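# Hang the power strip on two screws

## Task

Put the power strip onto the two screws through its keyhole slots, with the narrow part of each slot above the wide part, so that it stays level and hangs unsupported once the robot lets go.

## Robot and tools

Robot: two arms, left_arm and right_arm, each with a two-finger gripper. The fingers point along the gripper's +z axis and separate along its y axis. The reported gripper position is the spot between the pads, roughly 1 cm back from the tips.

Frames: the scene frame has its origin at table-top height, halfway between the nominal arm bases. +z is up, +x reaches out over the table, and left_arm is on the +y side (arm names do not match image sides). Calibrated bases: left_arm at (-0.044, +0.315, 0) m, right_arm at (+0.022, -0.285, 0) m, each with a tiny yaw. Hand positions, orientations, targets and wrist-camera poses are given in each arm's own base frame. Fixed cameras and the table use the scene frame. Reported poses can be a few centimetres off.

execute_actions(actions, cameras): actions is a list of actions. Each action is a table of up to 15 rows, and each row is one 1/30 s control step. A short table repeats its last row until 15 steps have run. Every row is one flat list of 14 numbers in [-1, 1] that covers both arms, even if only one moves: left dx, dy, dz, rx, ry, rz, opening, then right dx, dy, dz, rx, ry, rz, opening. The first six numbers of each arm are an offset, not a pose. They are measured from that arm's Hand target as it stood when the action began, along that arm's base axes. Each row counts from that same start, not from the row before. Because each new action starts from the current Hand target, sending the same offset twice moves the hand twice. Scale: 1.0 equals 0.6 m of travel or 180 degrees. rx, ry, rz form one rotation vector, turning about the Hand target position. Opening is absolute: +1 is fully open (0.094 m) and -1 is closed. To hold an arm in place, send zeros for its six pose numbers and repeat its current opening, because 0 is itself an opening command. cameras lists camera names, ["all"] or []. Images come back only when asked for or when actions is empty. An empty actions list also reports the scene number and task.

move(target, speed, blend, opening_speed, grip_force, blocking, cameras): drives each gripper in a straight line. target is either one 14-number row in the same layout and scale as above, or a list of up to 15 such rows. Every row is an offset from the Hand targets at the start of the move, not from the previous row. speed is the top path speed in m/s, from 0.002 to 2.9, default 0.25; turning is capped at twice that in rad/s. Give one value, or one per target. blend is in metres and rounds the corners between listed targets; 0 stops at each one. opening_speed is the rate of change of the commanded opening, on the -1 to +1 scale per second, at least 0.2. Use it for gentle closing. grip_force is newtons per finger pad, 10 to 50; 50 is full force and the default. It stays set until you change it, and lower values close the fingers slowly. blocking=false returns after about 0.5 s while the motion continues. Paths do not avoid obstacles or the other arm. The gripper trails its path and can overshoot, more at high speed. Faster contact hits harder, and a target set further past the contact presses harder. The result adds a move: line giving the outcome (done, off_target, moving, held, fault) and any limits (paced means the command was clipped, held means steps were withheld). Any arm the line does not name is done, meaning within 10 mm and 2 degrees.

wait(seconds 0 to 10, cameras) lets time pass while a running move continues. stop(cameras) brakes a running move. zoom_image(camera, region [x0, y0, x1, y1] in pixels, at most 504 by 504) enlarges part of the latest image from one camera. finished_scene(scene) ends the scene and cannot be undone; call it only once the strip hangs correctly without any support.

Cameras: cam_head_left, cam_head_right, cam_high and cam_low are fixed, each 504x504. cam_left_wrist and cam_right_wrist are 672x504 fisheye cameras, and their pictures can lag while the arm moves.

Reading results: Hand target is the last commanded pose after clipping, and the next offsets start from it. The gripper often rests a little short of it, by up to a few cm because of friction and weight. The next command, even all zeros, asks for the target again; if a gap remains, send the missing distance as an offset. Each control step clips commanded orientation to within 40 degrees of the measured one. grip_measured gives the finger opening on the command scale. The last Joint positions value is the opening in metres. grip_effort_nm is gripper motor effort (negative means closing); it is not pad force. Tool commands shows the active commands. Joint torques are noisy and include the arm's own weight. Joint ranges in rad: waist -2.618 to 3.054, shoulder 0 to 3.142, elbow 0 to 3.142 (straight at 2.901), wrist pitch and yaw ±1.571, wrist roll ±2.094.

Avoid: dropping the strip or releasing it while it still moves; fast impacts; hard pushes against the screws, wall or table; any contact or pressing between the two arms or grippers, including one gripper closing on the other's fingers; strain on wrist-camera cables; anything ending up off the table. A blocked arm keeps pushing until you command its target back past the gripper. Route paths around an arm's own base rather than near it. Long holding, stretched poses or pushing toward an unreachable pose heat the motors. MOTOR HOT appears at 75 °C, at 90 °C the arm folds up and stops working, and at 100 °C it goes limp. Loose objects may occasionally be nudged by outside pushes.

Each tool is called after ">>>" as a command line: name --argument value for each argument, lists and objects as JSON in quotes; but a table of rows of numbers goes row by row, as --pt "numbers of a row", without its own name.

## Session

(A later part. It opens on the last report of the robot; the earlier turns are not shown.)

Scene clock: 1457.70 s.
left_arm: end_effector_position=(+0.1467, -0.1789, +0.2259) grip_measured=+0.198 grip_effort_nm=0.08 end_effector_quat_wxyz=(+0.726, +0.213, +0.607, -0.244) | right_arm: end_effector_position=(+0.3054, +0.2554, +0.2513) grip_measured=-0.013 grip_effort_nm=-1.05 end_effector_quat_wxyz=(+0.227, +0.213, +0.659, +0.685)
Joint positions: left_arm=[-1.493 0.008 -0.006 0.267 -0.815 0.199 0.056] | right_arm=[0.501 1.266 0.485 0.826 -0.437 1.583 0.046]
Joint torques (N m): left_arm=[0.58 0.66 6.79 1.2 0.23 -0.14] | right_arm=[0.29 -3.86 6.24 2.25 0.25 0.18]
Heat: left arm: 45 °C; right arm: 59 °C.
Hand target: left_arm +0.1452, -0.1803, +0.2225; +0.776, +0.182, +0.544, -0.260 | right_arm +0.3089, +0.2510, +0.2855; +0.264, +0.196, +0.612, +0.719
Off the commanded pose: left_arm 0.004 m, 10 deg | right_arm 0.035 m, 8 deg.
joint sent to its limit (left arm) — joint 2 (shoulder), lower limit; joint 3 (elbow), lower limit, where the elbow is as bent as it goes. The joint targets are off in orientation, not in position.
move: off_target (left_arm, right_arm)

>>> move --target '[0,0,0,0,0,0,0.2,0,0,0.004,0.0,0,0,-0.4]' --speed 0.04 --cameras '["cam_left_wrist","cam_high","cam_head_left"]'

>>> zoom_image --camera "cam_left_wrist" --region '[240, 90, 340, 190]'

>>> zoom_image --camera "cam_high" --region '[220, 140, 345, 265]'

>>> zoom_image --camera "cam_head_left" --region '[220, 220, 345, 345]'

Scene clock: 1468.07 s.
left_arm: end_effector_position=(+0.1467, -0.1789, +0.2259) grip_measured=+0.198 grip_effort_nm=0.08 end_effector_quat_wxyz=(+0.726, +0.213, +0.607, -0.244) | right_arm: end_effector_position=(+0.3054, +0.2554, +0.2513) grip_measured=-0.013 grip_effort_nm=-1.05 end_effector_quat_wxyz=(+0.227, +0.213, +0.659, +0.685)
Joint positions: left_arm=[-1.493 0.008 -0.006 0.267 -0.815 0.199 0.056] | right_arm=[0.501 1.266 0.485 0.826 -0.437 1.583 0.046]
Joint torques (N m): left_arm=[0.61 0.68 6.74 1.2 0.25 -0.14] | right_arm=[0.36 -4.27 6.61 2.16 0.27 0.18]
Heat: left arm: 45 °C; right arm: 60 °C.
Hand target: left_arm +0.1452, -0.1803, +0.2225; +0.776, +0.182, +0.544, -0.260 | right_arm +0.3089, +0.2510, +0.2879; +0.264, +0.196, +0.612, +0.719
Off the commanded pose: left_arm 0.004 m, 10 deg | right_arm 0.037 m, 8 deg.
joint sent to its limit (left arm) — joint 2 (shoulder), lower limit; joint 3 (elbow), lower limit, where the elbow is as bent as it goes. The joint targets are off in orientation, not in position.
move: off_target (left_arm, right_arm)
camera_calibration:
cam_left_wrist: T_world_to_cam=[[-0.606292, -0.788609, -0.102497, -0.0301527], [-0.318631, 0.358989, -0.877269, 0.314649], [0.728618, -0.499223, -0.468928, 0.0121732], [0, 0, 0, 1]] pos_world=[0.0731062, -0.130657, 0.27865]
Images, in order (width x height): cam_head_left 504x504, cam_high 504x504, cam_left_wrist 672x504.

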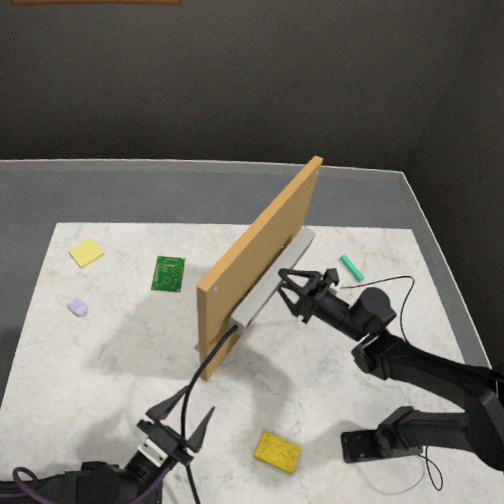

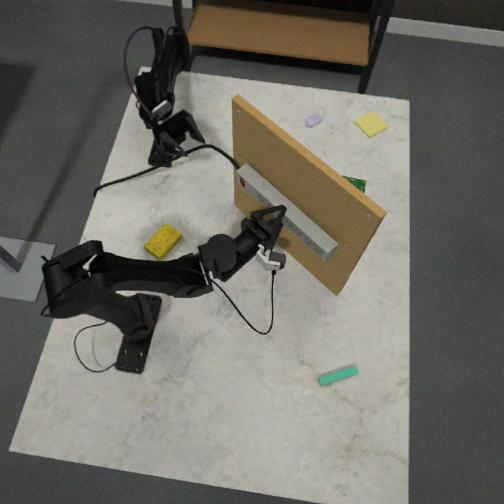

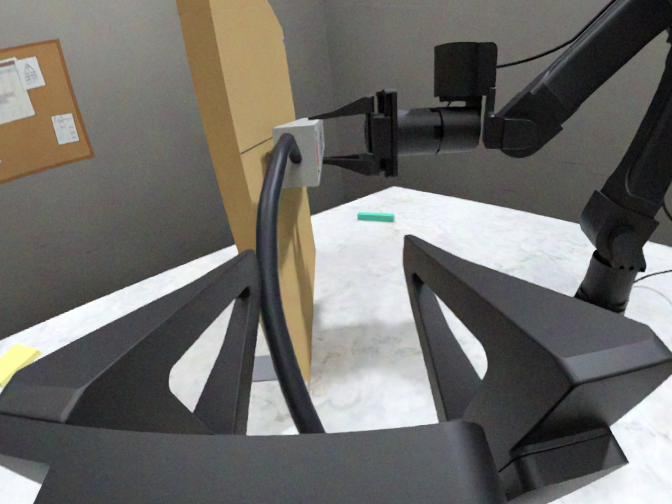

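Scaled by 5.040 from the camera's 672x504 image, which has a finer 960x720 frame.

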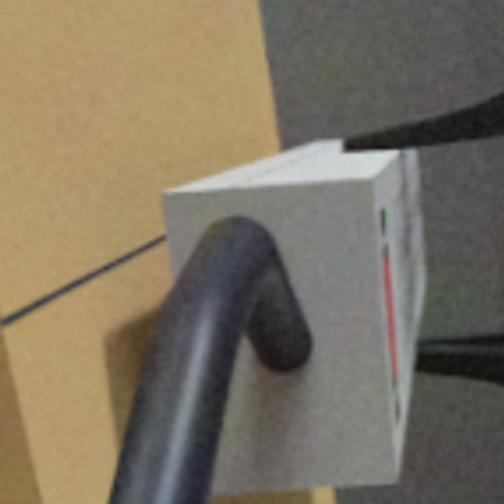

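Scaled by 4.032 from the camera's 504x504 image, which has a finer 720x720 frame.

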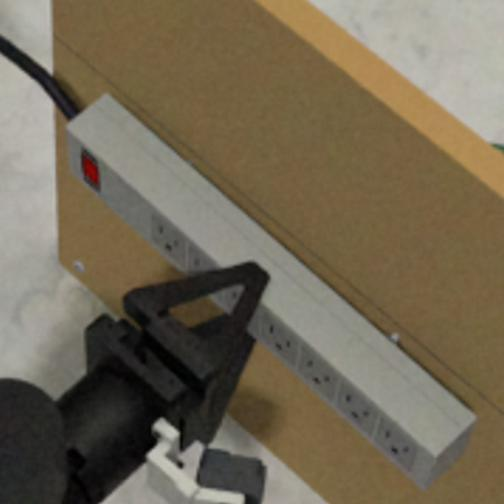

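Scaled by 4.032 from the camera's 504x504 image, which has a finer 720x720 frame.

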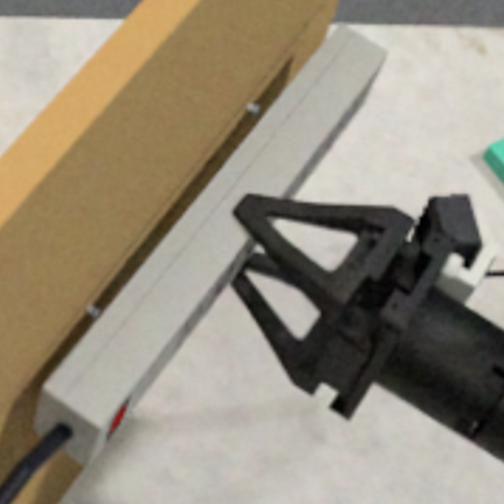

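>>> move --target '[0,0,0,0,0,0,0.2,-0.0033,0.0025,0,-0.0073,0.0136,0.005,-0.4]' --speed 0.04

Scene clock: 1504.17 s.
left_arm: end_effector_position=(+0.1467, -0.1789, +0.2259) grip_measured=+0.198 grip_effort_nm=0.08 end_effector_quat_wxyz=(+0.726, +0.213, +0.607, -0.244) | right_arm: end_effector_position=(+0.3055, +0.2554, +0.2495) grip_measured=-0.013 grip_effort_nm=-1.05 end_effector_quat_wxyz=(+0.224, +0.215, +0.661, +0.683)
Joint positions: left_arm=[-1.493 0.008 -0.006 0.267 -0.815 0.199 0.056] | right_arm=[0.501 1.266 0.485 0.818 -0.437 1.585 0.046]
Joint torques (N m): left_arm=[0.65 0.66 6.74 1.2 0.24 -0.13] | right_arm=[0.35 -7.31 8.57 1.33 0.11 0.22]
Heat: left arm: 44 °C; right arm: 60 °C.
Hand target: left_arm +0.1452, -0.1803, +0.2225; +0.776, +0.182, +0.544, -0.260 | right_arm +0.3070, +0.2525, +0.2879; +0.248, +0.203, +0.627, +0.710
Off the commanded pose: left_arm 0.004 m, 10 deg | right_arm 0.039 m, 6 deg.
joint sent to its limit (left arm) — joint 2 (shoulder), lower limit; joint 3 (elbow), lower limit, where the elbow is as bent as it goes. The joint targets are off in orientation, not in position.
move: off_target (left_arm, right_arm)

>>> move --target '[0,0,0,0,0,0,0.2,-0.0033,0.0015,0.02,-0.0065,0.0225,0.003,-0.4]' --speed 0.04

Scene clock: 1518.67 s.
left_arm: end_effector_position=(+0.1469, -0.1786, +0.2259) grip_measured=+0.198 grip_effort_nm=0.08 end_effector_quat_wxyz=(+0.726, +0.213, +0.607, -0.243) | right_arm: end_effector_position=(+0.3017, +0.2533, +0.2458) grip_measured=-0.013 grip_effort_nm=-1.05 end_effector_quat_wxyz=(+0.196, +0.245, +0.683, +0.660)
Joint positions: left_arm=[-1.491 0.008 -0.006 0.267 -0.815 0.199 0.056] | right_arm=[0.501 1.197 0.528 0.61 -0.437 1.602 0.046]
Joint torques (N m): left_arm=[0.59 0.68 6.68 1.2 0.22 -0.14] | right_arm=[0.32 -7.54 10.91 1.34 0.04 0.22]
Heat: left arm: 44 °C; right arm: 58 °C.
Hand target: left_arm +0.1452, -0.1803, +0.2225; +0.776, +0.182, +0.544, -0.260 | right_arm +0.3050, +0.2534, +0.2999; +0.224, +0.223, +0.644, +0.697
Off the commanded pose: left_arm 0.004 m, 10 deg | right_arm 0.054 m, 7 deg.
joint sent to its limit (left arm) — joint 2 (shoulder), lower limit; joint 3 (elbow), lower limit, where the elbow is as bent as it goes. The joint targets are off in orientation, not in position.
move: off_target (left_arm, right_arm)

>>> move --target '[0,0,0,0,0,0,0.2,0.003,0.006,0.02,0.0025,-0.012,0.005,-0.4]' --speed 0.04

Scene clock: 1529.37 s.
left_arm: end_effector_position=(+0.1469, -0.1786, +0.2259) grip_measured=+0.198 grip_effort_nm=0.08 end_effector_quat_wxyz=(+0.726, +0.213, +0.607, -0.243) | right_arm: end_effector_position=(+0.3002, +0.2565, +0.2604) grip_measured=-0.013 grip_effort_nm=-1.05 end_effector_quat_wxyz=(+0.196, +0.230, +0.678, +0.671)
Joint positions: left_arm=[-1.491 0.008 -0.006 0.267 -0.815 0.199 0.056] | right_arm=[0.501 1.189 0.554 0.608 -0.459 1.602 0.046]
Joint torques (N m): left_arm=[0.62 0.72 6.74 1.2 0.22 -0.14] | right_arm=[0.17 -5.35 11.03 1.53 0.05 0.12]
Heat: left arm: 44 °C; right arm: 56 °C.
Hand target: left_arm +0.1452, -0.1803, +0.2225; +0.776, +0.182, +0.544, -0.260 | right_arm +0.3068, +0.2570, +0.3119; +0.230, +0.205, +0.638, +0.705
Off the commanded pose: left_arm 0.004 m, 10 deg | right_arm 0.052 m, 8 deg.
joint sent to its limit (left arm) — joint 2 (shoulder), lower limit; joint 3 (elbow), lower limit, where the elbow is as bent as it goes. The joint targets are off in orientation, not in position.
move: off_target (left_arm, right_arm)

>>> move --target '[0,0,0,0,0,0,0.2,0.005,0.001,-0.011,-0.0075,-0.0105,0,-0.4]' --speed 0.04

Scene clock: 1545.80 s.
left_arm: end_effector_position=(+0.1469, -0.1786, +0.2259) grip_measured=+0.198 grip_effort_nm=0.08 end_effector_quat_wxyz=(+0.726, +0.213, +0.607, -0.243) | right_arm: end_effector_position=(+0.3008, +0.2577, +0.2565) grip_measured=-0.013 grip_effort_nm=-1.05 end_effector_quat_wxyz=(+0.203, +0.219, +0.685, +0.665)
Joint positions: left_arm=[-1.491 0.008 -0.006 0.267 -0.815 0.199 0.056] | right_arm=[0.501 1.2 0.554 0.608 -0.463 1.566 0.046]
Joint torques (N m): left_arm=[0.59 0.69 6.72 1.2 0.22 -0.13] | right_arm=[-0.35 -4.05 10.14 1.83 0.03 0.05]
Heat: left arm: 44 °C; right arm: 55 °C.
Hand target: left_arm +0.1452, -0.1803, +0.2225; +0.776, +0.182, +0.544, -0.260 | right_arm +0.3098, +0.2576, +0.3053; +0.243, +0.191, +0.643, +0.701
Off the commanded pose: left_arm 0.004 m, 10 deg | right_arm 0.050 m, 8 deg.
joint sent to its limit (left arm) — joint 2 (shoulder), lower limit; joint 3 (elbow), lower limit, where the elbow is as bent as it goes. The joint targets are off in orientation, not in position.
move: off_target (left_arm, right_arm)

>>> move --target '[0,0,0,0,0,0,0.2,0.003,-0.002,-0.006,0,0,0,-0.4]' --speed 0.04 --cameras '["cam_left_wrist","cam_high","cam_head_left"]'

>>> zoom_image --camera "cam_left_wrist" --region '[240, 90, 340, 190]'

>>> zoom_image --camera "cam_high" --region '[220, 140, 345, 265]'

>>> zoom_image --camera "cam_head_left" --region '[220, 220, 345, 345]'

Scene clock: 1557.20 s.
left_arm: end_effector_position=(+0.1469, -0.1786, +0.2259) grip_measured=+0.198 grip_effort_nm=0.08 end_effector_quat_wxyz=(+0.726, +0.213, +0.607, -0.243) | right_arm: end_effector_position=(+0.3010, +0.2589, +0.2531) grip_measured=-0.013 grip_effort_nm=-1.05 end_effector_quat_wxyz=(+0.199, +0.219, +0.688, +0.663)
Joint positions: left_arm=[-1.491 0.008 -0.006 0.267 -0.815 0.199 0.056] | right_arm=[0.501 1.209 0.554 0.608 -0.47 1.566 0.046]
Joint torques (N m): left_arm=[0.65 0.64 6.76 1.22 0.22 -0.13] | right_arm=[-0.99 -4.08 9.61 1.99 0 0.07]
Heat: left arm: 44 °C; right arm: 55 °C.
Hand target: left_arm +0.1452, -0.1803, +0.2225; +0.776, +0.182, +0.544, -0.260 | right_arm +0.3116, +0.2564, +0.3017; +0.243, +0.191, +0.643, +0.701
Off the commanded pose: left_arm 0.004 m, 10 deg | right_arm 0.050 m, 9 deg.
joint sent to its limit (left arm) — joint 2 (shoulder), lower limit; joint 3 (elbow), lower limit, where the elbow is as bent as it goes. The joint targets are off in orientation, not in position.
move: off_target (left_arm, right_arm)
camera_calibration:
cam_left_wrist: T_world_to_cam=[[-0.605085, -0.789535, -0.102498, -0.0301632], [-0.319175, 0.358498, -0.877272, 0.314654], [0.729383, -0.49811, -0.468922, 0.0121651], [0, 0, 0, 1]] pos_world=[0.0733054, -0.130558, 0.27865]
Images, in order (width x height): cam_head_left 504x504, cam_high 504x504, cam_left_wrist 672x504.

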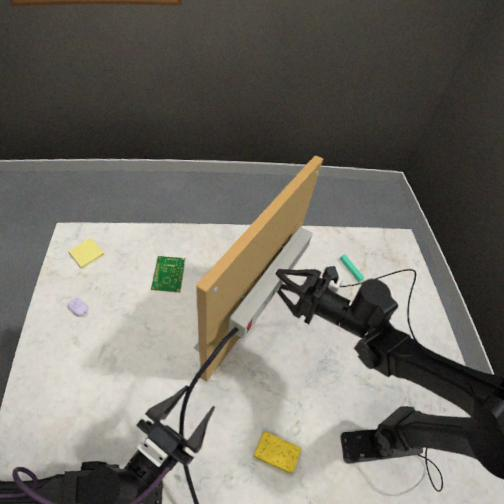

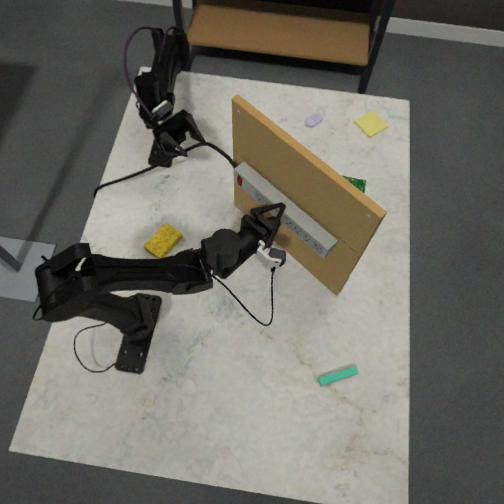

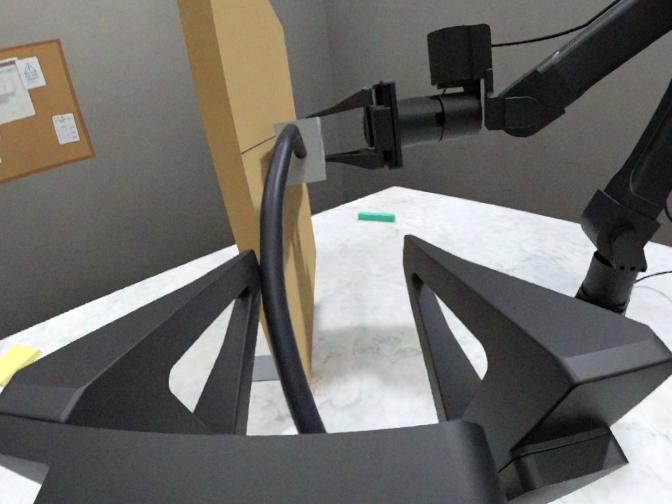

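Scaled by 5.040 from the camera's 672x504 image, which has a finer 960x720 frame.

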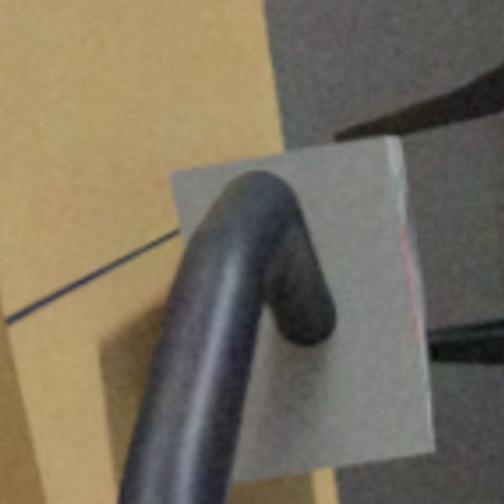

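Scaled by 4.032 from the camera's 504x504 image, which has a finer 720x720 frame.

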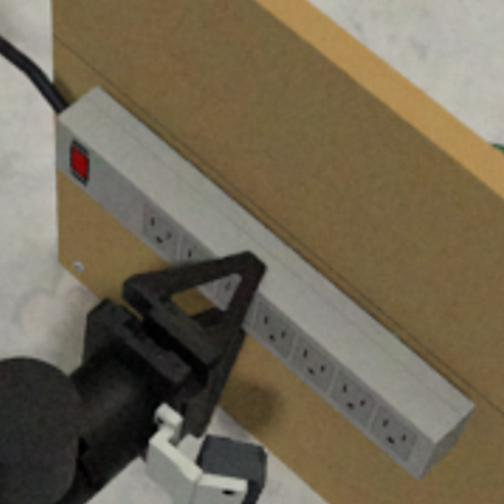

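Scaled by 4.032 from the camera's 504x504 image, which has a finer 720x720 frame.

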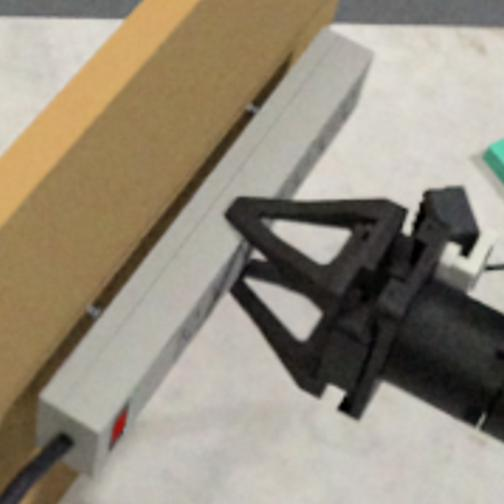

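>>> move --pt "0 0 0 0 0 0 0.2 0.0075 -0.006 0 0 0 0 -0.4" --pt "0 0 0 0 0 0 0.2 0.0225 0.0145 0.001 0 0 0 -0.4" --speed 0.03

Scene clock: 1575.90 s.
left_arm: end_effector_position=(+0.1469, -0.1786, +0.2259) grip_measured=+0.198 grip_effort_nm=0.08 end_effector_quat_wxyz=(+0.726, +0.213, +0.607, -0.243) | right_arm: end_effector_position=(+0.3093, +0.2592, +0.2399) grip_measured=-0.013 grip_effort_nm=-1.05 end_effector_quat_wxyz=(+0.189, +0.228, +0.697, +0.653)
Joint positions: left_arm=[-1.491 0.008 -0.006 0.267 -0.815 0.199 0.056] | right_arm=[0.484 1.258 0.565 0.608 -0.488 1.565 0.046]
Joint torques (N m): left_arm=[0.55 0.73 6.69 1.21 0.23 -0.14] | right_arm=[0.51 -3.7 11.49 2.17 0.16 0.09]
Heat: left arm: 44 °C; right arm: 56 °C.
Hand target: left_arm +0.1452, -0.1803, +0.2225; +0.776, +0.182, +0.544, -0.260 | right_arm +0.3251, +0.2651, +0.3023; +0.243, +0.191, +0.643, +0.701
Off the commanded pose: left_arm 0.004 m, 10 deg | right_arm 0.065 m, 11 deg.
joint sent to its limit (left arm) — joint 2 (shoulder), lower limit; joint 3 (elbow), lower limit, where the elbow is as bent as it goes. The joint targets are off in orientation, not in position.
move: off_target (left_arm, right_arm)

>>> move --pt "0 0 0 0 0 0 0.2 -0.014 -0.018 0.04 0.0136 -0.0098 0 -0.4" --pt "0 0 0 0 0 0 0.2 -0.014 -0.018 0.025 0.0136 -0.0098 0 -0.4" --speed 0.06

Scene clock: 1590.23 s.
left_arm: end_effector_position=(+0.1469, -0.1786, +0.2259) grip_measured=+0.198 grip_effort_nm=0.08 end_effector_quat_wxyz=(+0.726, +0.213, +0.607, -0.243) | right_arm: end_effector_position=(+0.3074, +0.2585, +0.2586) grip_measured=-0.013 grip_effort_nm=-1.05 end_effector_quat_wxyz=(+0.199, +0.217, +0.682, +0.670)
Joint positions: left_arm=[-1.491 0.008 -0.006 0.267 -0.815 0.199 0.056] | right_arm=[0.484 1.233 0.573 0.634 -0.489 1.577 0.046]
Joint torques (N m): left_arm=[0.61 0.64 6.72 1.2 0.25 -0.13] | right_arm=[-0.92 -5.18 9.57 2.24 0.05 0.23]
Heat: left arm: 44 °C; right arm: 57 °C.
Hand target: left_arm +0.1452, -0.1803, +0.2225; +0.776, +0.182, +0.544, -0.260 | right_arm +0.3167, +0.2543, +0.3173; +0.248, +0.185, +0.624, +0.718
Off the commanded pose: left_arm 0.004 m, 10 deg | right_arm 0.060 m, 11 deg.
joint sent to its limit (left arm) — joint 2 (shoulder), lower limit; joint 3 (elbow), lower limit, where the elbow is as bent as it goes. The joint targets are off in orientation, not in position.
move: off_target (left_arm, right_arm)

>>> move --target '[0,0,0,0,0,0,0.2,0.006,0.0142,0.0,0,0,0,-0.4]' --speed 0.04

Scene clock: 1602.60 s.
left_arm: end_effector_position=(+0.1469, -0.1786, +0.2259) grip_measured=+0.198 grip_effort_nm=0.08 end_effector_quat_wxyz=(+0.726, +0.213, +0.607, -0.243) | right_arm: end_effector_position=(+0.3078, +0.2609, +0.2568) grip_measured=-0.013 grip_effort_nm=-1.05 end_effector_quat_wxyz=(+0.198, +0.216, +0.682, +0.670)
Joint positions: left_arm=[-1.491 0.008 -0.006 0.267 -0.815 0.199 0.056] | right_arm=[0.49 1.246 0.573 0.646 -0.486 1.577 0.046]
Joint torques (N m): left_arm=[0.64 0.65 6.72 1.21 0.24 -0.13] | right_arm=[0.38 -4.01 10.71 2.24 0.22 0.22]
Heat: left arm: 44 °C; right arm: 60 °C.
Hand target: left_arm +0.1452, -0.1803, +0.2225; +0.776, +0.182, +0.544, -0.260 | right_arm +0.3203, +0.2628, +0.3173; +0.248, +0.185, +0.624, +0.718
Off the commanded pose: left_arm 0.004 m, 10 deg | right_arm 0.062 m, 11 deg.
joint sent to its limit (left arm) — joint 2 (shoulder), lower limit; joint 3 (elbow), lower limit, where the elbow is as bent as it goes. The joint targets are off in orientation, not in position.
move: off_target (left_arm, right_arm)

>>> move --target '[0,0,0,0,0,0,0.2,0.0077,0.0155,-0.004,0,0,0,-0.4]' --speed 0.04

Scene clock: 1609.60 s.
left_arm: end_effector_position=(+0.1469, -0.1786, +0.2259) grip_measured=+0.198 grip_effort_nm=0.08 end_effector_quat_wxyz=(+0.726, +0.213, +0.607, -0.243) | right_arm: end_effector_position=(+0.3084, +0.2625, +0.2567) grip_measured=-0.013 grip_effort_nm=-1.05 end_effector_quat_wxyz=(+0.199, +0.216, +0.681, +0.671)
Joint positions: left_arm=[-1.491 0.008 -0.006 0.267 -0.815 0.199 0.056] | right_arm=[0.496 1.253 0.573 0.659 -0.479 1.579 0.046]
Joint torques (N m): left_arm=[0.65 0.64 6.74 1.23 0.24 -0.12] | right_arm=[1.13 -1.65 11.74 2.27 0.34 0.17]
Heat: left arm: 44 °C; right arm: 60 °C.
Hand target: left_arm +0.1452, -0.1803, +0.2225; +0.776, +0.182, +0.544, -0.260 | right_arm +0.3249, +0.2721, +0.3149; +0.248, +0.185, +0.624, +0.718
Off the commanded pose: left_arm 0.004 m, 10 deg | right_arm 0.061 m, 11 deg.
joint sent to its limit (left arm) — joint 2 (shoulder), lower limit; joint 3 (elbow), lower limit, where the elbow is as bent as it goes. The joint targets are off in orientation, not in position.
move: off_target (left_arm, right_arm)

>>> move --pt "0 0 0 0 0 0 0.2 0 0 -0.012 0 0 0 -0.4" --pt "0 0 0 0 0 0 0.2 0 0 -0.024 0 0 0 -0.4" --speed 0.02

Scene clock: 1615.83 s.
left_arm: end_effector_position=(+0.1469, -0.1786, +0.2259) grip_measured=+0.198 grip_effort_nm=0.08 end_effector_quat_wxyz=(+0.726, +0.213, +0.607, -0.243) | right_arm: end_effector_position=(+0.3087, +0.2632, +0.2571) grip_measured=-0.013 grip_effort_nm=-1.05 end_effector_quat_wxyz=(+0.196, +0.210, +0.679, +0.675)
Joint positions: left_arm=[-1.491 0.008 -0.006 0.267 -0.815 0.199 0.056] | right_arm=[0.489 1.266 0.573 0.68 -0.5 1.582 0.046]
Joint torques (N m): left_arm=[0.65 0.65 6.79 1.22 0.22 -0.14] | right_arm=[1.7 0.03 9.48 2.54 0.53 0.12]
Heat: left arm: 44 °C; right arm: 61 °C.
Hand target: left_arm +0.1452, -0.1803, +0.2225; +0.776, +0.182, +0.544, -0.260 | right_arm +0.3249, +0.2721, +0.3005; +0.248, +0.185, +0.624, +0.718
Off the commanded pose: left_arm 0.004 m, 10 deg | right_arm 0.047 m, 10 deg.
joint sent to its limit (left arm) — joint 2 (shoulder), lower limit; joint 3 (elbow), lower limit, where the elbow is as bent as it goes. The joint targets are off in orientation, not in position.
move: off_target (left_arm, right_arm)

>>> wait --seconds 0.1 --cameras '["all"]'

>>> zoom_image --camera "cam_head_left" --region '[225, 220, 325, 320]'

>>> zoom_image --camera "cam_high" --region '[230, 150, 350, 270]'

>>> zoom_image --camera "cam_left_wrist" --region '[230, 90, 330, 190]'

Scene clock: 1635.53 s.
left_arm: end_effector_position=(+0.1469, -0.1786, +0.2259) grip_measured=+0.198 grip_effort_nm=0.08 end_effector_quat_wxyz=(+0.726, +0.213, +0.607, -0.243) | right_arm: end_effector_position=(+0.3087, +0.2632, +0.2571) grip_measured=-0.013 grip_effort_nm=-1.05 end_effector_quat_wxyz=(+0.196, +0.210, +0.679, +0.675)
Joint positions: left_arm=[-1.491 0.008 -0.006 0.267 -0.815 0.199 0.056] | right_arm=[0.489 1.266 0.573 0.68 -0.5 1.582 0.046]
Joint torques (N m): left_arm=[0.58 0.66 6.72 1.21 0.23 -0.16] | right_arm=[1.77 -0.01 9.55 2.54 0.52 0.13]
Heat: left arm: 44 °C; right arm: 65 °C.
Hand target: left_arm +0.1452, -0.1803, +0.2225; +0.776, +0.182, +0.544, -0.260 | right_arm +0.3249, +0.2721, +0.3005; +0.248, +0.185, +0.624, +0.718
Tool commands: left_gripper/opening=+0.2 right_gripper/opening=-0.4
Off the commanded pose: left_arm 0.004 m, 10 deg | right_arm 0.047 m, 10 deg.
wait: 0.10 s; at rest from the start
camera_calibration:
cam_left_wrist: T_world_to_cam=[[-0.605085, -0.789535, -0.102498, -0.0301632], [-0.319175, 0.358498, -0.877272, 0.314654], [0.729383, -0.49811, -0.468922, 0.0121651], [0, 0, 0, 1]] pos_world=[0.0733054, -0.130558, 0.27865]
cam_right_wrist: T_world_to_cam=[[-0.086706, 0.0292597, -0.995804, 0.272929], [-0.994657, -0.0587583, 0.0848796, 0.307414], [-0.0560282, 0.997843, 0.0341981, -0.148726], [0, 0, 0, 1]] pos_world=[0.321103, 0.158483, 0.250777]

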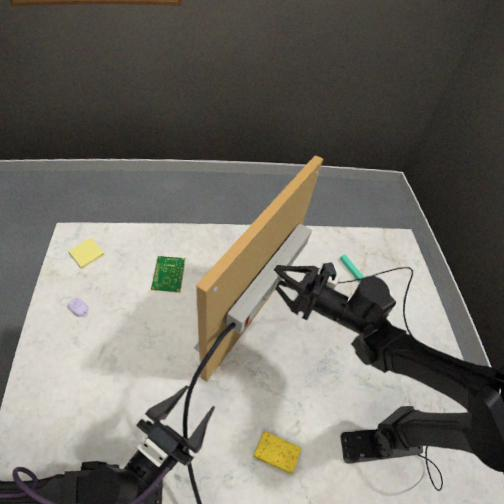

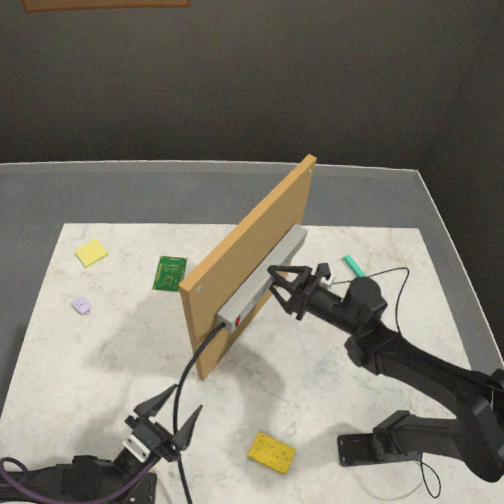

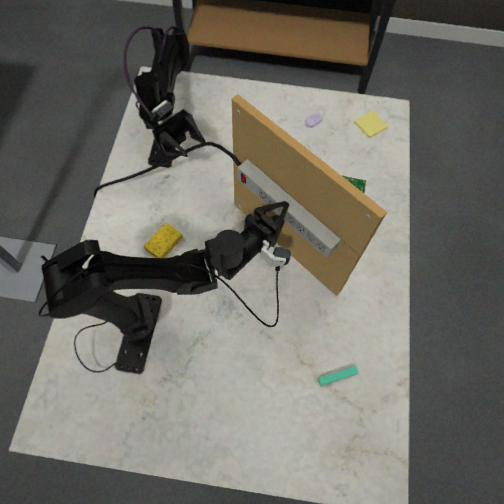

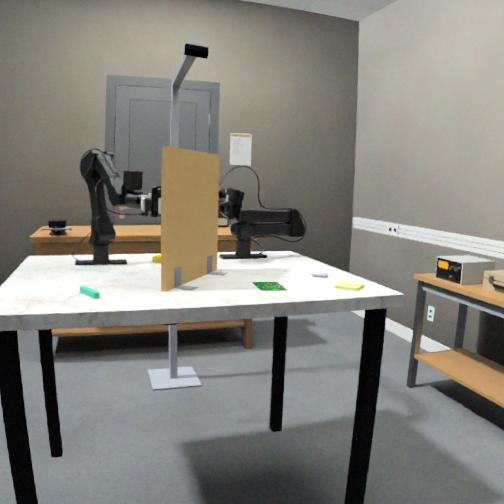

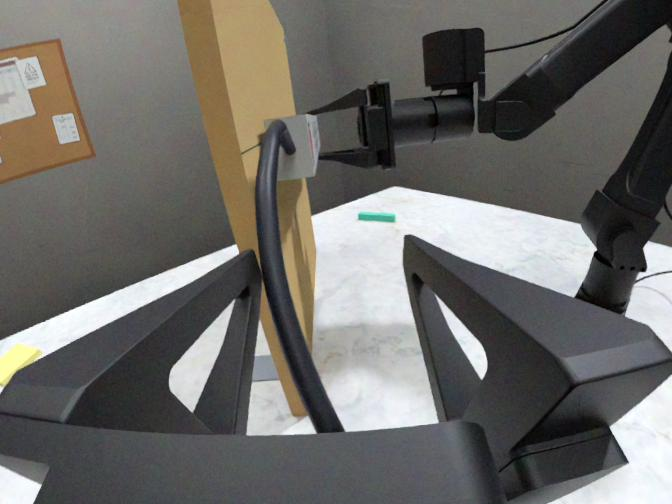

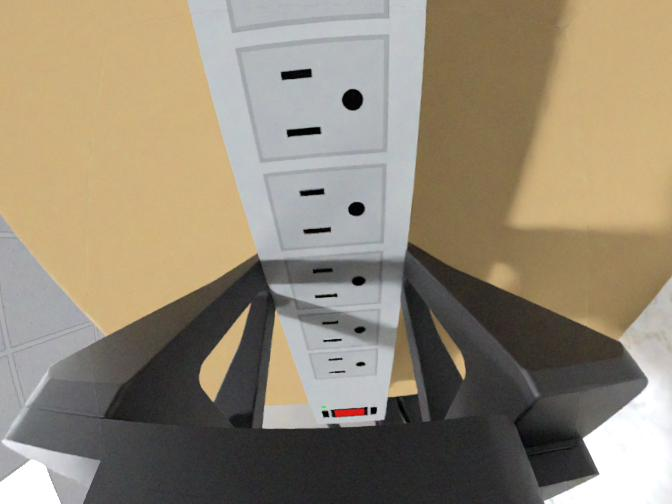

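Scaled by 5.040 from the camera's 504x504 image, which has a finer 720x720 frame.

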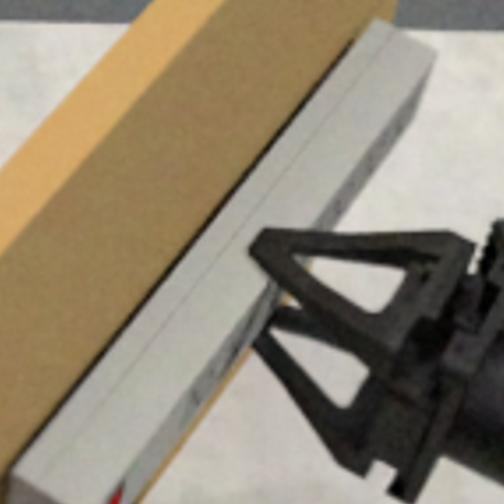

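Scaled by 4.200 from the camera's 504x504 image, which has a finer 720x720 frame.

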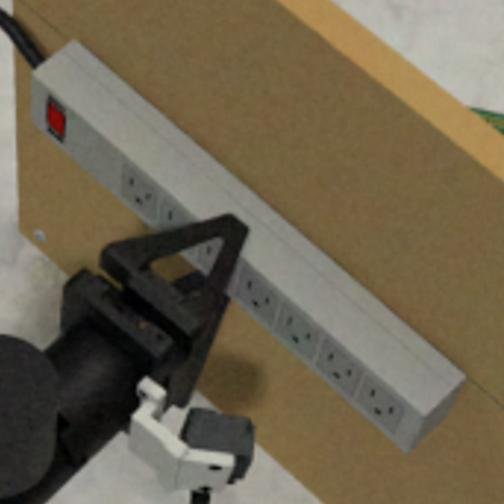

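Scaled by 5.040 from the camera's 672x504 image, which has a finer 960x720 frame.

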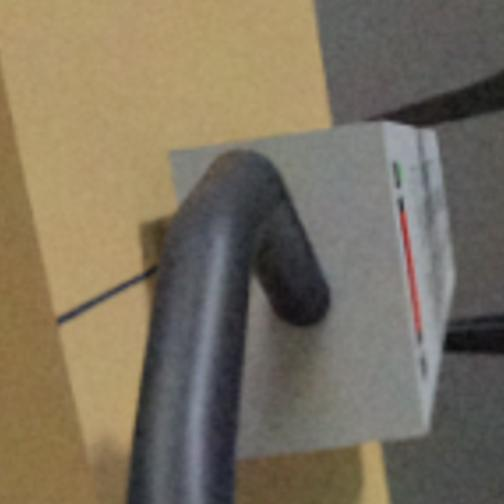

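>>> move --target '[0,0,0,0,0,0,0.2,-0.012,-0.016,0,0,0,0,-0.4]' --speed 0.03

>>> move --target '[0,0,0,0,0,0,0.2,0,0,-0.015,0,0,0,-0.4]' --speed 0.03

Scene clock: 1643.40 s.
left_arm: end_effector_position=(+0.1469, -0.1786, +0.2259) grip_measured=+0.198 grip_effort_nm=0.08 end_effector_quat_wxyz=(+0.726, +0.213, +0.607, -0.243) | right_arm: end_effector_position=(+0.3078, +0.2627, +0.2566) grip_measured=-0.013 grip_effort_nm=-1.05 end_effector_quat_wxyz=(+0.196, +0.210, +0.678, +0.677)
Joint positions: left_arm=[-1.491 0.008 -0.006 0.267 -0.815 0.199 0.056] | right_arm=[0.489 1.264 0.565 0.691 -0.5 1.585 0.046]
Joint torques (N m): left_arm=[0.58 0.65 6.74 1.2 0.23 -0.13] | right_arm=[0.34 -3.19 7.75 2.45 0.37 0.15]
Heat: left arm: 44 °C; right arm: 66 °C.
Hand target: left_arm +0.1452, -0.1803, +0.2225; +0.776, +0.182, +0.544, -0.260 | right_arm +0.3177, +0.2625, +0.3005; +0.248, +0.185, +0.624, +0.718
Off the commanded pose: left_arm 0.004 m, 10 deg | right_arm 0.045 m, 10 deg.
joint sent to its limit (left arm) — joint 2 (shoulder), lower limit; joint 3 (elbow), lower limit, where the elbow is as bent as it goes. The joint targets are off in orientation, not in position.
move: off_target (left_arm, right_arm)

Scene clock: 1644.53 s.
left_arm: end_effector_position=(+0.1469, -0.1786, +0.2259) grip_measured=+0.198 grip_effort_nm=0.08 end_effector_quat_wxyz=(+0.726, +0.213, +0.607, -0.243) | right_arm: end_effector_position=(+0.3082, +0.2624, +0.2554) grip_measured=-0.013 grip_effort_nm=-1.05 end_effector_quat_wxyz=(+0.200, +0.207, +0.670, +0.684)
Joint positions: left_arm=[-1.491 0.008 -0.006 0.267 -0.815 0.199 0.056] | right_arm=[0.489 1.283 0.543 0.758 -0.497 1.595 0.046]
Joint torques (N m): left_arm=[0.57 0.65 6.78 1.21 0.23 -0.14] | right_arm=[0.29 -2.56 7.58 2.25 0.37 0.08]
Heat: left arm: 44 °C; right arm: 66 °C.
Hand target: left_arm +0.1452, -0.1803, +0.2225; +0.776, +0.182, +0.544, -0.260 | right_arm +0.3177, +0.2625, +0.2915; +0.248, +0.185, +0.624, +0.718
Off the commanded pose: left_arm 0.004 m, 10 deg | right_arm 0.037 m, 9 deg.
joint sent to its limit (left arm) — joint 2 (shoulder), lower limit; joint 3 (elbow), lower limit, where the elbow is as bent as it goes. The joint targets are off in orientation, not in position.
move: off_target (left_arm, right_arm)

>>> move --target '[0,0,0,0,0,0,0.2,0,0,-0.02,-0.008,0.006,0,-0.4]' --speed 0.03

Scene clock: 1656.70 s.
left_arm: end_effector_position=(+0.1469, -0.1786, +0.2259) grip_measured=+0.198 grip_effort_nm=0.08 end_effector_quat_wxyz=(+0.726, +0.213, +0.607, -0.243) | right_arm: end_effector_position=(+0.3082, +0.2624, +0.2547) grip_measured=-0.013 grip_effort_nm=-1.05 end_effector_quat_wxyz=(+0.202, +0.206, +0.667, +0.687)
Joint positions: left_arm=[-1.491 0.008 -0.006 0.267 -0.815 0.199 0.056] | right_arm=[0.489 1.29 0.536 0.783 -0.497 1.597 0.046]
Joint torques (N m): left_arm=[0.64 0.73 6.74 1.21 0.22 -0.12] | right_arm=[0.31 -2.1 7.3 1.95 0.39 -0.08]
Heat: left arm: 44 °C; right arm: 64 °C.
Hand target: left_arm +0.1452, -0.1803, +0.2225; +0.776, +0.182, +0.544, -0.260 | right_arm +0.3177, +0.2625, +0.2795; +0.245, +0.189, +0.635, +0.708
Off the commanded pose: left_arm 0.004 m, 10 deg | right_arm 0.027 m, 7 deg.
joint sent to its limit (left arm) — joint 2 (shoulder), lower limit; joint 3 (elbow), lower limit, where the elbow is as bent as it goes. The joint targets are off in orientation, not in position.
move: off_target (left_arm, right_arm)

>>> move --pt "0 0 0 0 0 0 0.2 0.0136 0.019 0.045 -0.0135 0.0098 0 -0.4" --pt "0 0 0 0 0 0 0.2 0.0216 0.013 0.025 -0.0135 0.0098 0 -0.4" --pt "0 0 0 0 0 0 0.2 0.0136 0.019 0.0 -0.0135 0.0098 0 -0.4" --pt "0 0 0 0 0 0 0.2 0.0056 0.025 0.025 -0.0135 0.0098 0 -0.4" --pt "0 0 0 0 0 0 0.2 0.0136 0.019 0.05 -0.0135 0.0098 0 -0.4" --pt "0 0 0 0 0 0 0.2 0.0246 0.011 0.03 -0.0135 0.0098 0 -0.4" --pt "0 0 0 0 0 0 0.2 0.0216 0.013 -0.005 -0.0135 0.0098 0 -0.4" --pt "0 0 0 0 0 0 0.2 0.003 0.027 0.0 -0.0135 0.0098 0 -0.4" --pt "0 0 0 0 0 0 0.2 0.003 0.027 0.045 -0.0135 0.0098 0 -0.4" --pt "0 0 0 0 0 0 0.2 0.0136 0.019 0.025 -0.0135 0.0098 0 -0.4" --speed 0.03 --blend 0.002

Scene clock: 1707.80 s.
left_arm: end_effector_position=(+0.1469, -0.1786, +0.2259) grip_measured=+0.198 grip_effort_nm=0.08 end_effector_quat_wxyz=(+0.726, +0.213, +0.607, -0.243) | right_arm: end_effector_position=(+0.3085, +0.2630, +0.2550) grip_measured=-0.013 grip_effort_nm=-1.05 end_effector_quat_wxyz=(+0.198, +0.217, +0.686, +0.665)
Joint positions: left_arm=[-1.491 0.008 -0.006 0.267 -0.815 0.199 0.056] | right_arm=[0.498 1.25 0.582 0.628 -0.477 1.569 0.046]
Joint torques (N m): left_arm=[0.59 0.64 6.68 1.21 0.22 -0.14] | right_arm=[1.18 -0.36 11.85 1.75 0.33 -0.04]
Heat: left arm: 44 °C; right arm: 58 °C.
Hand target: left_arm +0.1452, -0.1803, +0.2225; +0.776, +0.182, +0.544, -0.260 | right_arm +0.3259, +0.2739, +0.2945; +0.239, +0.195, +0.654, +0.691
Off the commanded pose: left_arm 0.004 m, 10 deg | right_arm 0.044 m, 7 deg.
joint sent to its limit (left arm) — joint 2 (shoulder), lower limit; joint 3 (elbow), lower limit, where the elbow is as bent as it goes. The joint targets are off in orientation, not in position.
move: off_target (left_arm, right_arm)

>>> move --pt "0 0 0 0 0 0 0.2 -0.0155 -0.0215 0.015 0 0 0 -0.4" --pt "0 0 0 0 0 0 0.2 -0.0155 -0.0215 0.03 0 0 0 -0.4" --speed 0.04

>>> move --target '[0,0,0,0,0,0,0.2,0.0155,0.0215,0.003,0,0,0,-0.4]' --speed 0.04

Scene clock: 1732.93 s.
left_arm: end_effector_position=(+0.1469, -0.1786, +0.2259) grip_measured=+0.198 grip_effort_nm=0.08 end_effector_quat_wxyz=(+0.726, +0.213, +0.607, -0.243) | right_arm: end_effector_position=(+0.3080, +0.2629, +0.2567) grip_measured=-0.013 grip_effort_nm=-1.05 end_effector_quat_wxyz=(+0.197, +0.216, +0.693, +0.659)
Joint positions: left_arm=[-1.491 0.008 -0.006 0.267 -0.815 0.199 0.056] | right_arm=[0.496 1.236 0.602 0.573 -0.482 1.554 0.046]
Joint torques (N m): left_arm=[0.61 0.66 6.78 1.21 0.22 -0.13] | right_arm=[-0.66 -7.06 11.69 1.34 0.15 0.06]
Heat: left arm: 44 °C; right arm: 56 °C.
Hand target: left_arm +0.1452, -0.1803, +0.2225; +0.776, +0.182, +0.544, -0.260 | right_arm +0.3166, +0.2610, +0.3125; +0.239, +0.195, +0.654, +0.691
Off the commanded pose: left_arm 0.004 m, 10 deg | right_arm 0.056 m, 8 deg.
joint sent to its limit (left arm) — joint 2 (shoulder), lower limit; joint 3 (elbow), lower limit, where the elbow is as bent as it goes. The joint targets are off in orientation, not in position.
move: off_target (left_arm, right_arm)

Scene clock: 1733.97 s.
left_arm: end_effector_position=(+0.1469, -0.1786, +0.2259) grip_measured=+0.198 grip_effort_nm=0.08 end_effector_quat_wxyz=(+0.726, +0.213, +0.607, -0.243) | right_arm: end_effector_position=(+0.3082, +0.2633, +0.2574) grip_measured=-0.013 grip_effort_nm=-1.05 end_effector_quat_wxyz=(+0.195, +0.216, +0.696, +0.657)
Joint positions: left_arm=[-1.491 0.008 -0.006 0.267 -0.815 0.199 0.056] | right_arm=[0.496 1.235 0.611 0.554 -0.483 1.551 0.046]
Joint torques (N m): left_arm=[0.59 0.7 6.72 1.21 0.22 -0.13] | right_arm=[1.24 -2.63 13.67 1.59 0.39 0.1]
Heat: left arm: 44 °C; right arm: 56 °C.
Hand target: left_arm +0.1452, -0.1803, +0.2225; +0.776, +0.182, +0.544, -0.260 | right_arm +0.3259, +0.2739, +0.3143; +0.239, +0.195, +0.654, +0.691
Off the commanded pose: left_arm 0.004 m, 10 deg | right_arm 0.061 m, 8 deg.
joint sent to its limit (left arm) — joint 2 (shoulder), lower limit; joint 3 (elbow), lower limit, where the elbow is as bent as it goes. The joint targets are off in orientation, not in position.
move: off_target (left_arm, right_arm)

>>> move --pt "0 0 0 0 0 0 0.2 -0.003 -0.004 -0.05 0 0 0 -0.4" --pt "0 0 0 0 0 0 0.2 0.009 -0.013 -0.06 0 0 0 -0.4" --pt "0 0 0 0 0 0 0.2 -0.015 0.005 -0.06 0 0 0 -0.4" --pt "0 0 0 0 0 0 0.2 0.009 -0.013 -0.07 0 0 0 -0.4" --pt "0 0 0 0 0 0 0.2 -0.003 -0.004 -0.07 0 0 0 -0.4" --speed 0.03

Scene clock: 1750.60 s.
left_arm: end_effector_position=(+0.1469, -0.1786, +0.2259) grip_measured=+0.198 grip_effort_nm=0.08 end_effector_quat_wxyz=(+0.726, +0.213, +0.607, -0.243) | right_arm: end_effector_position=(+0.3085, +0.2638, +0.2543) grip_measured=-0.013 grip_effort_nm=-1.05 end_effector_quat_wxyz=(+0.187, +0.192, +0.681, +0.682)
Joint positions: left_arm=[-1.491 0.008 -0.006 0.267 -0.815 0.199 0.056] | right_arm=[0.465 1.296 0.568 0.728 -0.563 1.577 0.046]
Joint torques (N m): left_arm=[0.61 0.66 6.69 1.22 0.22 -0.12] | right_arm=[3.28 -0.91 8.28 1.72 0.99 -0.11]
Heat: left arm: 44 °C; right arm: 57 °C.
Hand target: left_arm +0.1452, -0.1803, +0.2225; +0.776, +0.182, +0.544, -0.260 | right_arm +0.3241, +0.2715, +0.2723; +0.239, +0.195, +0.654, +0.691
Off the commanded pose: left_arm 0.004 m, 10 deg | right_arm 0.025 m, 7 deg.
joint sent to its limit (left arm) — joint 2 (shoulder), lower limit; joint 3 (elbow), lower limit, where the elbow is as bent as it goes. The joint targets are off in orientation, not in position.
move: off_target (left_arm, right_arm)

>>> wait --seconds 0.1 --cameras '["cam_head_left","cam_high","cam_left_wrist"]'

>>> zoom_image --camera "cam_head_left" --region '[225, 220, 325, 320]'

>>> zoom_image --camera "cam_high" --region '[230, 150, 350, 270]'

>>> zoom_image --camera "cam_left_wrist" --region '[230, 90, 330, 190]'

Scene clock: 1761.00 s.
left_arm: end_effector_position=(+0.1469, -0.1786, +0.2259) grip_measured=+0.198 grip_effort_nm=0.08 end_effector_quat_wxyz=(+0.726, +0.213, +0.607, -0.243) | right_arm: end_effector_position=(+0.3085, +0.2638, +0.2543) grip_measured=-0.013 grip_effort_nm=-1.05 end_effector_quat_wxyz=(+0.187, +0.192, +0.681, +0.682)
Joint positions: left_arm=[-1.491 0.008 -0.006 0.267 -0.815 0.199 0.056] | right_arm=[0.465 1.296 0.568 0.728 -0.563 1.577 0.046]
Joint torques (N m): left_arm=[0.59 0.66 6.76 1.22 0.23 -0.12] | right_arm=[3.28 -0.91 8.25 1.7 1.01 -0.1]
Heat: left arm: 44 °C; right arm: 58 °C.
Hand target: left_arm +0.1452, -0.1803, +0.2225; +0.776, +0.182, +0.544, -0.260 | right_arm +0.3241, +0.2715, +0.2723; +0.239, +0.195, +0.654, +0.691
Tool commands: left_gripper/opening=+0.2 right_gripper/opening=-0.4
Off the commanded pose: left_arm 0.004 m, 10 deg | right_arm 0.025 m, 7 deg.
wait: 0.10 s; at rest from the start
camera_calibration:
cam_left_wrist: T_world_to_cam=[[-0.605085, -0.789535, -0.102498, -0.0301632], [-0.319175, 0.358498, -0.877272, 0.314654], [0.729383, -0.49811, -0.468922, 0.0121651], [0, 0, 0, 1]] pos_world=[0.0733054, -0.130558, 0.27865]
Images, in order (width x height): cam_head_left 504x504, cam_high 504x504, cam_left_wrist 672x504.

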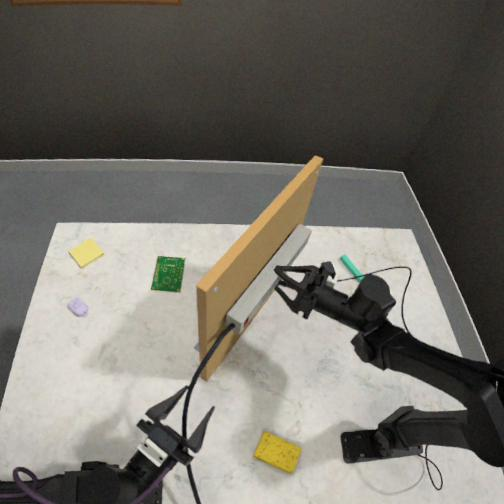

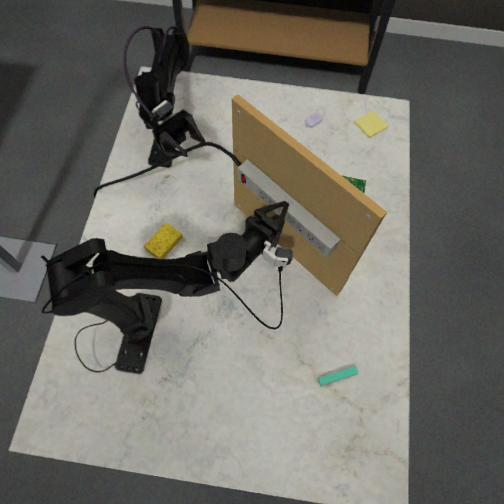

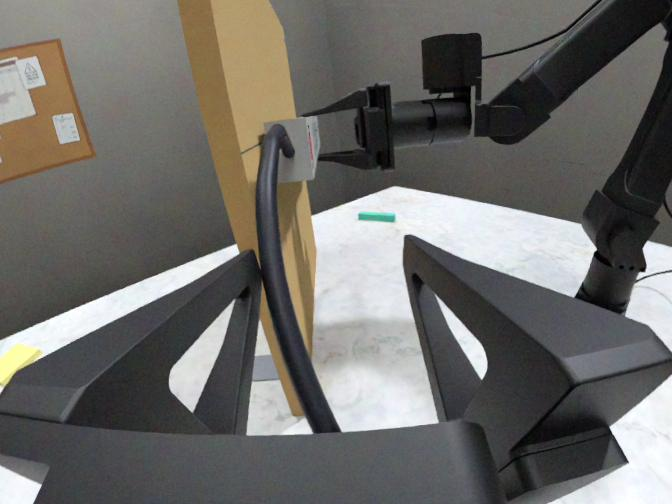

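Scaled by 5.040 from the camera's 504x504 image, which has a finer 720x720 frame.

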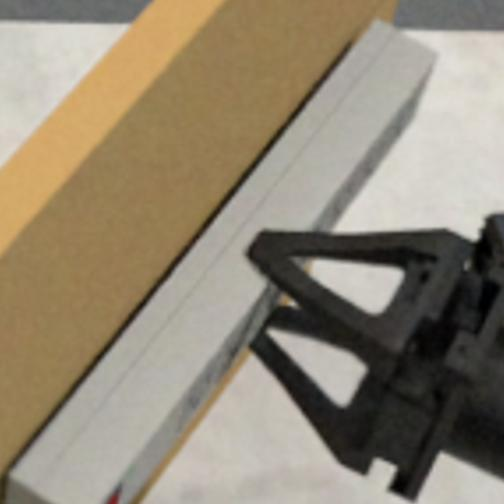

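Scaled by 4.200 from the camera's 504x504 image, which has a finer 720x720 frame.

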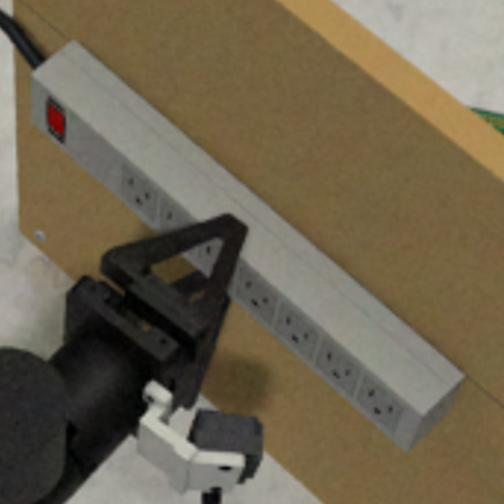

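Scaled by 5.040 from the camera's 672x504 image, which has a finer 960x720 frame.

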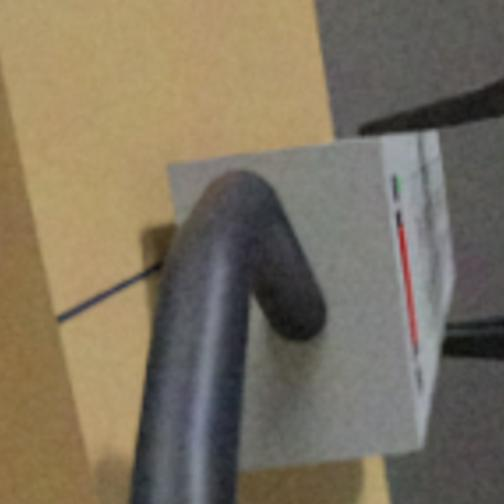

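>>> move --pt "0 0 0 0 0 0 0.2 0.003 -0.013 0.0 0 0 0 -0.4" --pt "0 0 0 0 0 0 0.2 0.003 -0.013 -0.033 0 0 0 -0.4" --pt "0 0 0 0 0 0 0.2 -0.012 -0.001 -0.043 0 0 0 -0.4" --pt "0 0 0 0 0 0 0.2 0.008 -0.017 -0.055 0 0 0 -0.4" --pt "0 0 0 0 0 0 0.2 -0.01 -0.003 -0.065 0 0 0 -0.4" --pt "0 0 0 0 0 0 0.2 -0.003 -0.009 -0.075 0 0 0 -0.4" --speed 0.03

Scene clock: 1777.87 s.
left_arm: end_effector_position=(+0.1469, -0.1786, +0.2259) grip_measured=+0.198 grip_effort_nm=0.08 end_effector_quat_wxyz=(+0.726, +0.213, +0.607, -0.243) | right_arm: end_effector_position=(+0.3086, +0.2635, +0.2482) grip_measured=-0.013 grip_effort_nm=-1.05 end_effector_quat_wxyz=(+0.219, +0.180, +0.632, +0.722)
Joint positions: left_arm=[-1.491 0.008 -0.006 0.267 -0.815 0.199 0.056] | right_arm=[0.487 1.427 0.461 1.124 -0.506 1.631 0.046]
Joint torques (N m): left_arm=[0.62 0.61 6.79 1.21 0.22 -0.13] | right_arm=[0.32 -1.32 5.97 0.54 0.44 -0.67]
Heat: left arm: 44 °C; right arm: 57 °C.
Hand target: left_arm +0.1452, -0.1803, +0.2225; +0.776, +0.182, +0.544, -0.260 | right_arm +0.3223, +0.2661, +0.2273; +0.239, +0.195, +0.654, +0.691
Off the commanded pose: left_arm 0.004 m, 10 deg | right_arm 0.025 m, 5 deg.
joint sent to its limit (left arm) — joint 2 (shoulder), lower limit; joint 3 (elbow), lower limit, where the elbow is as bent as it goes. The joint targets are off in orientation, not in position.
move: off_target (left_arm, right_arm)


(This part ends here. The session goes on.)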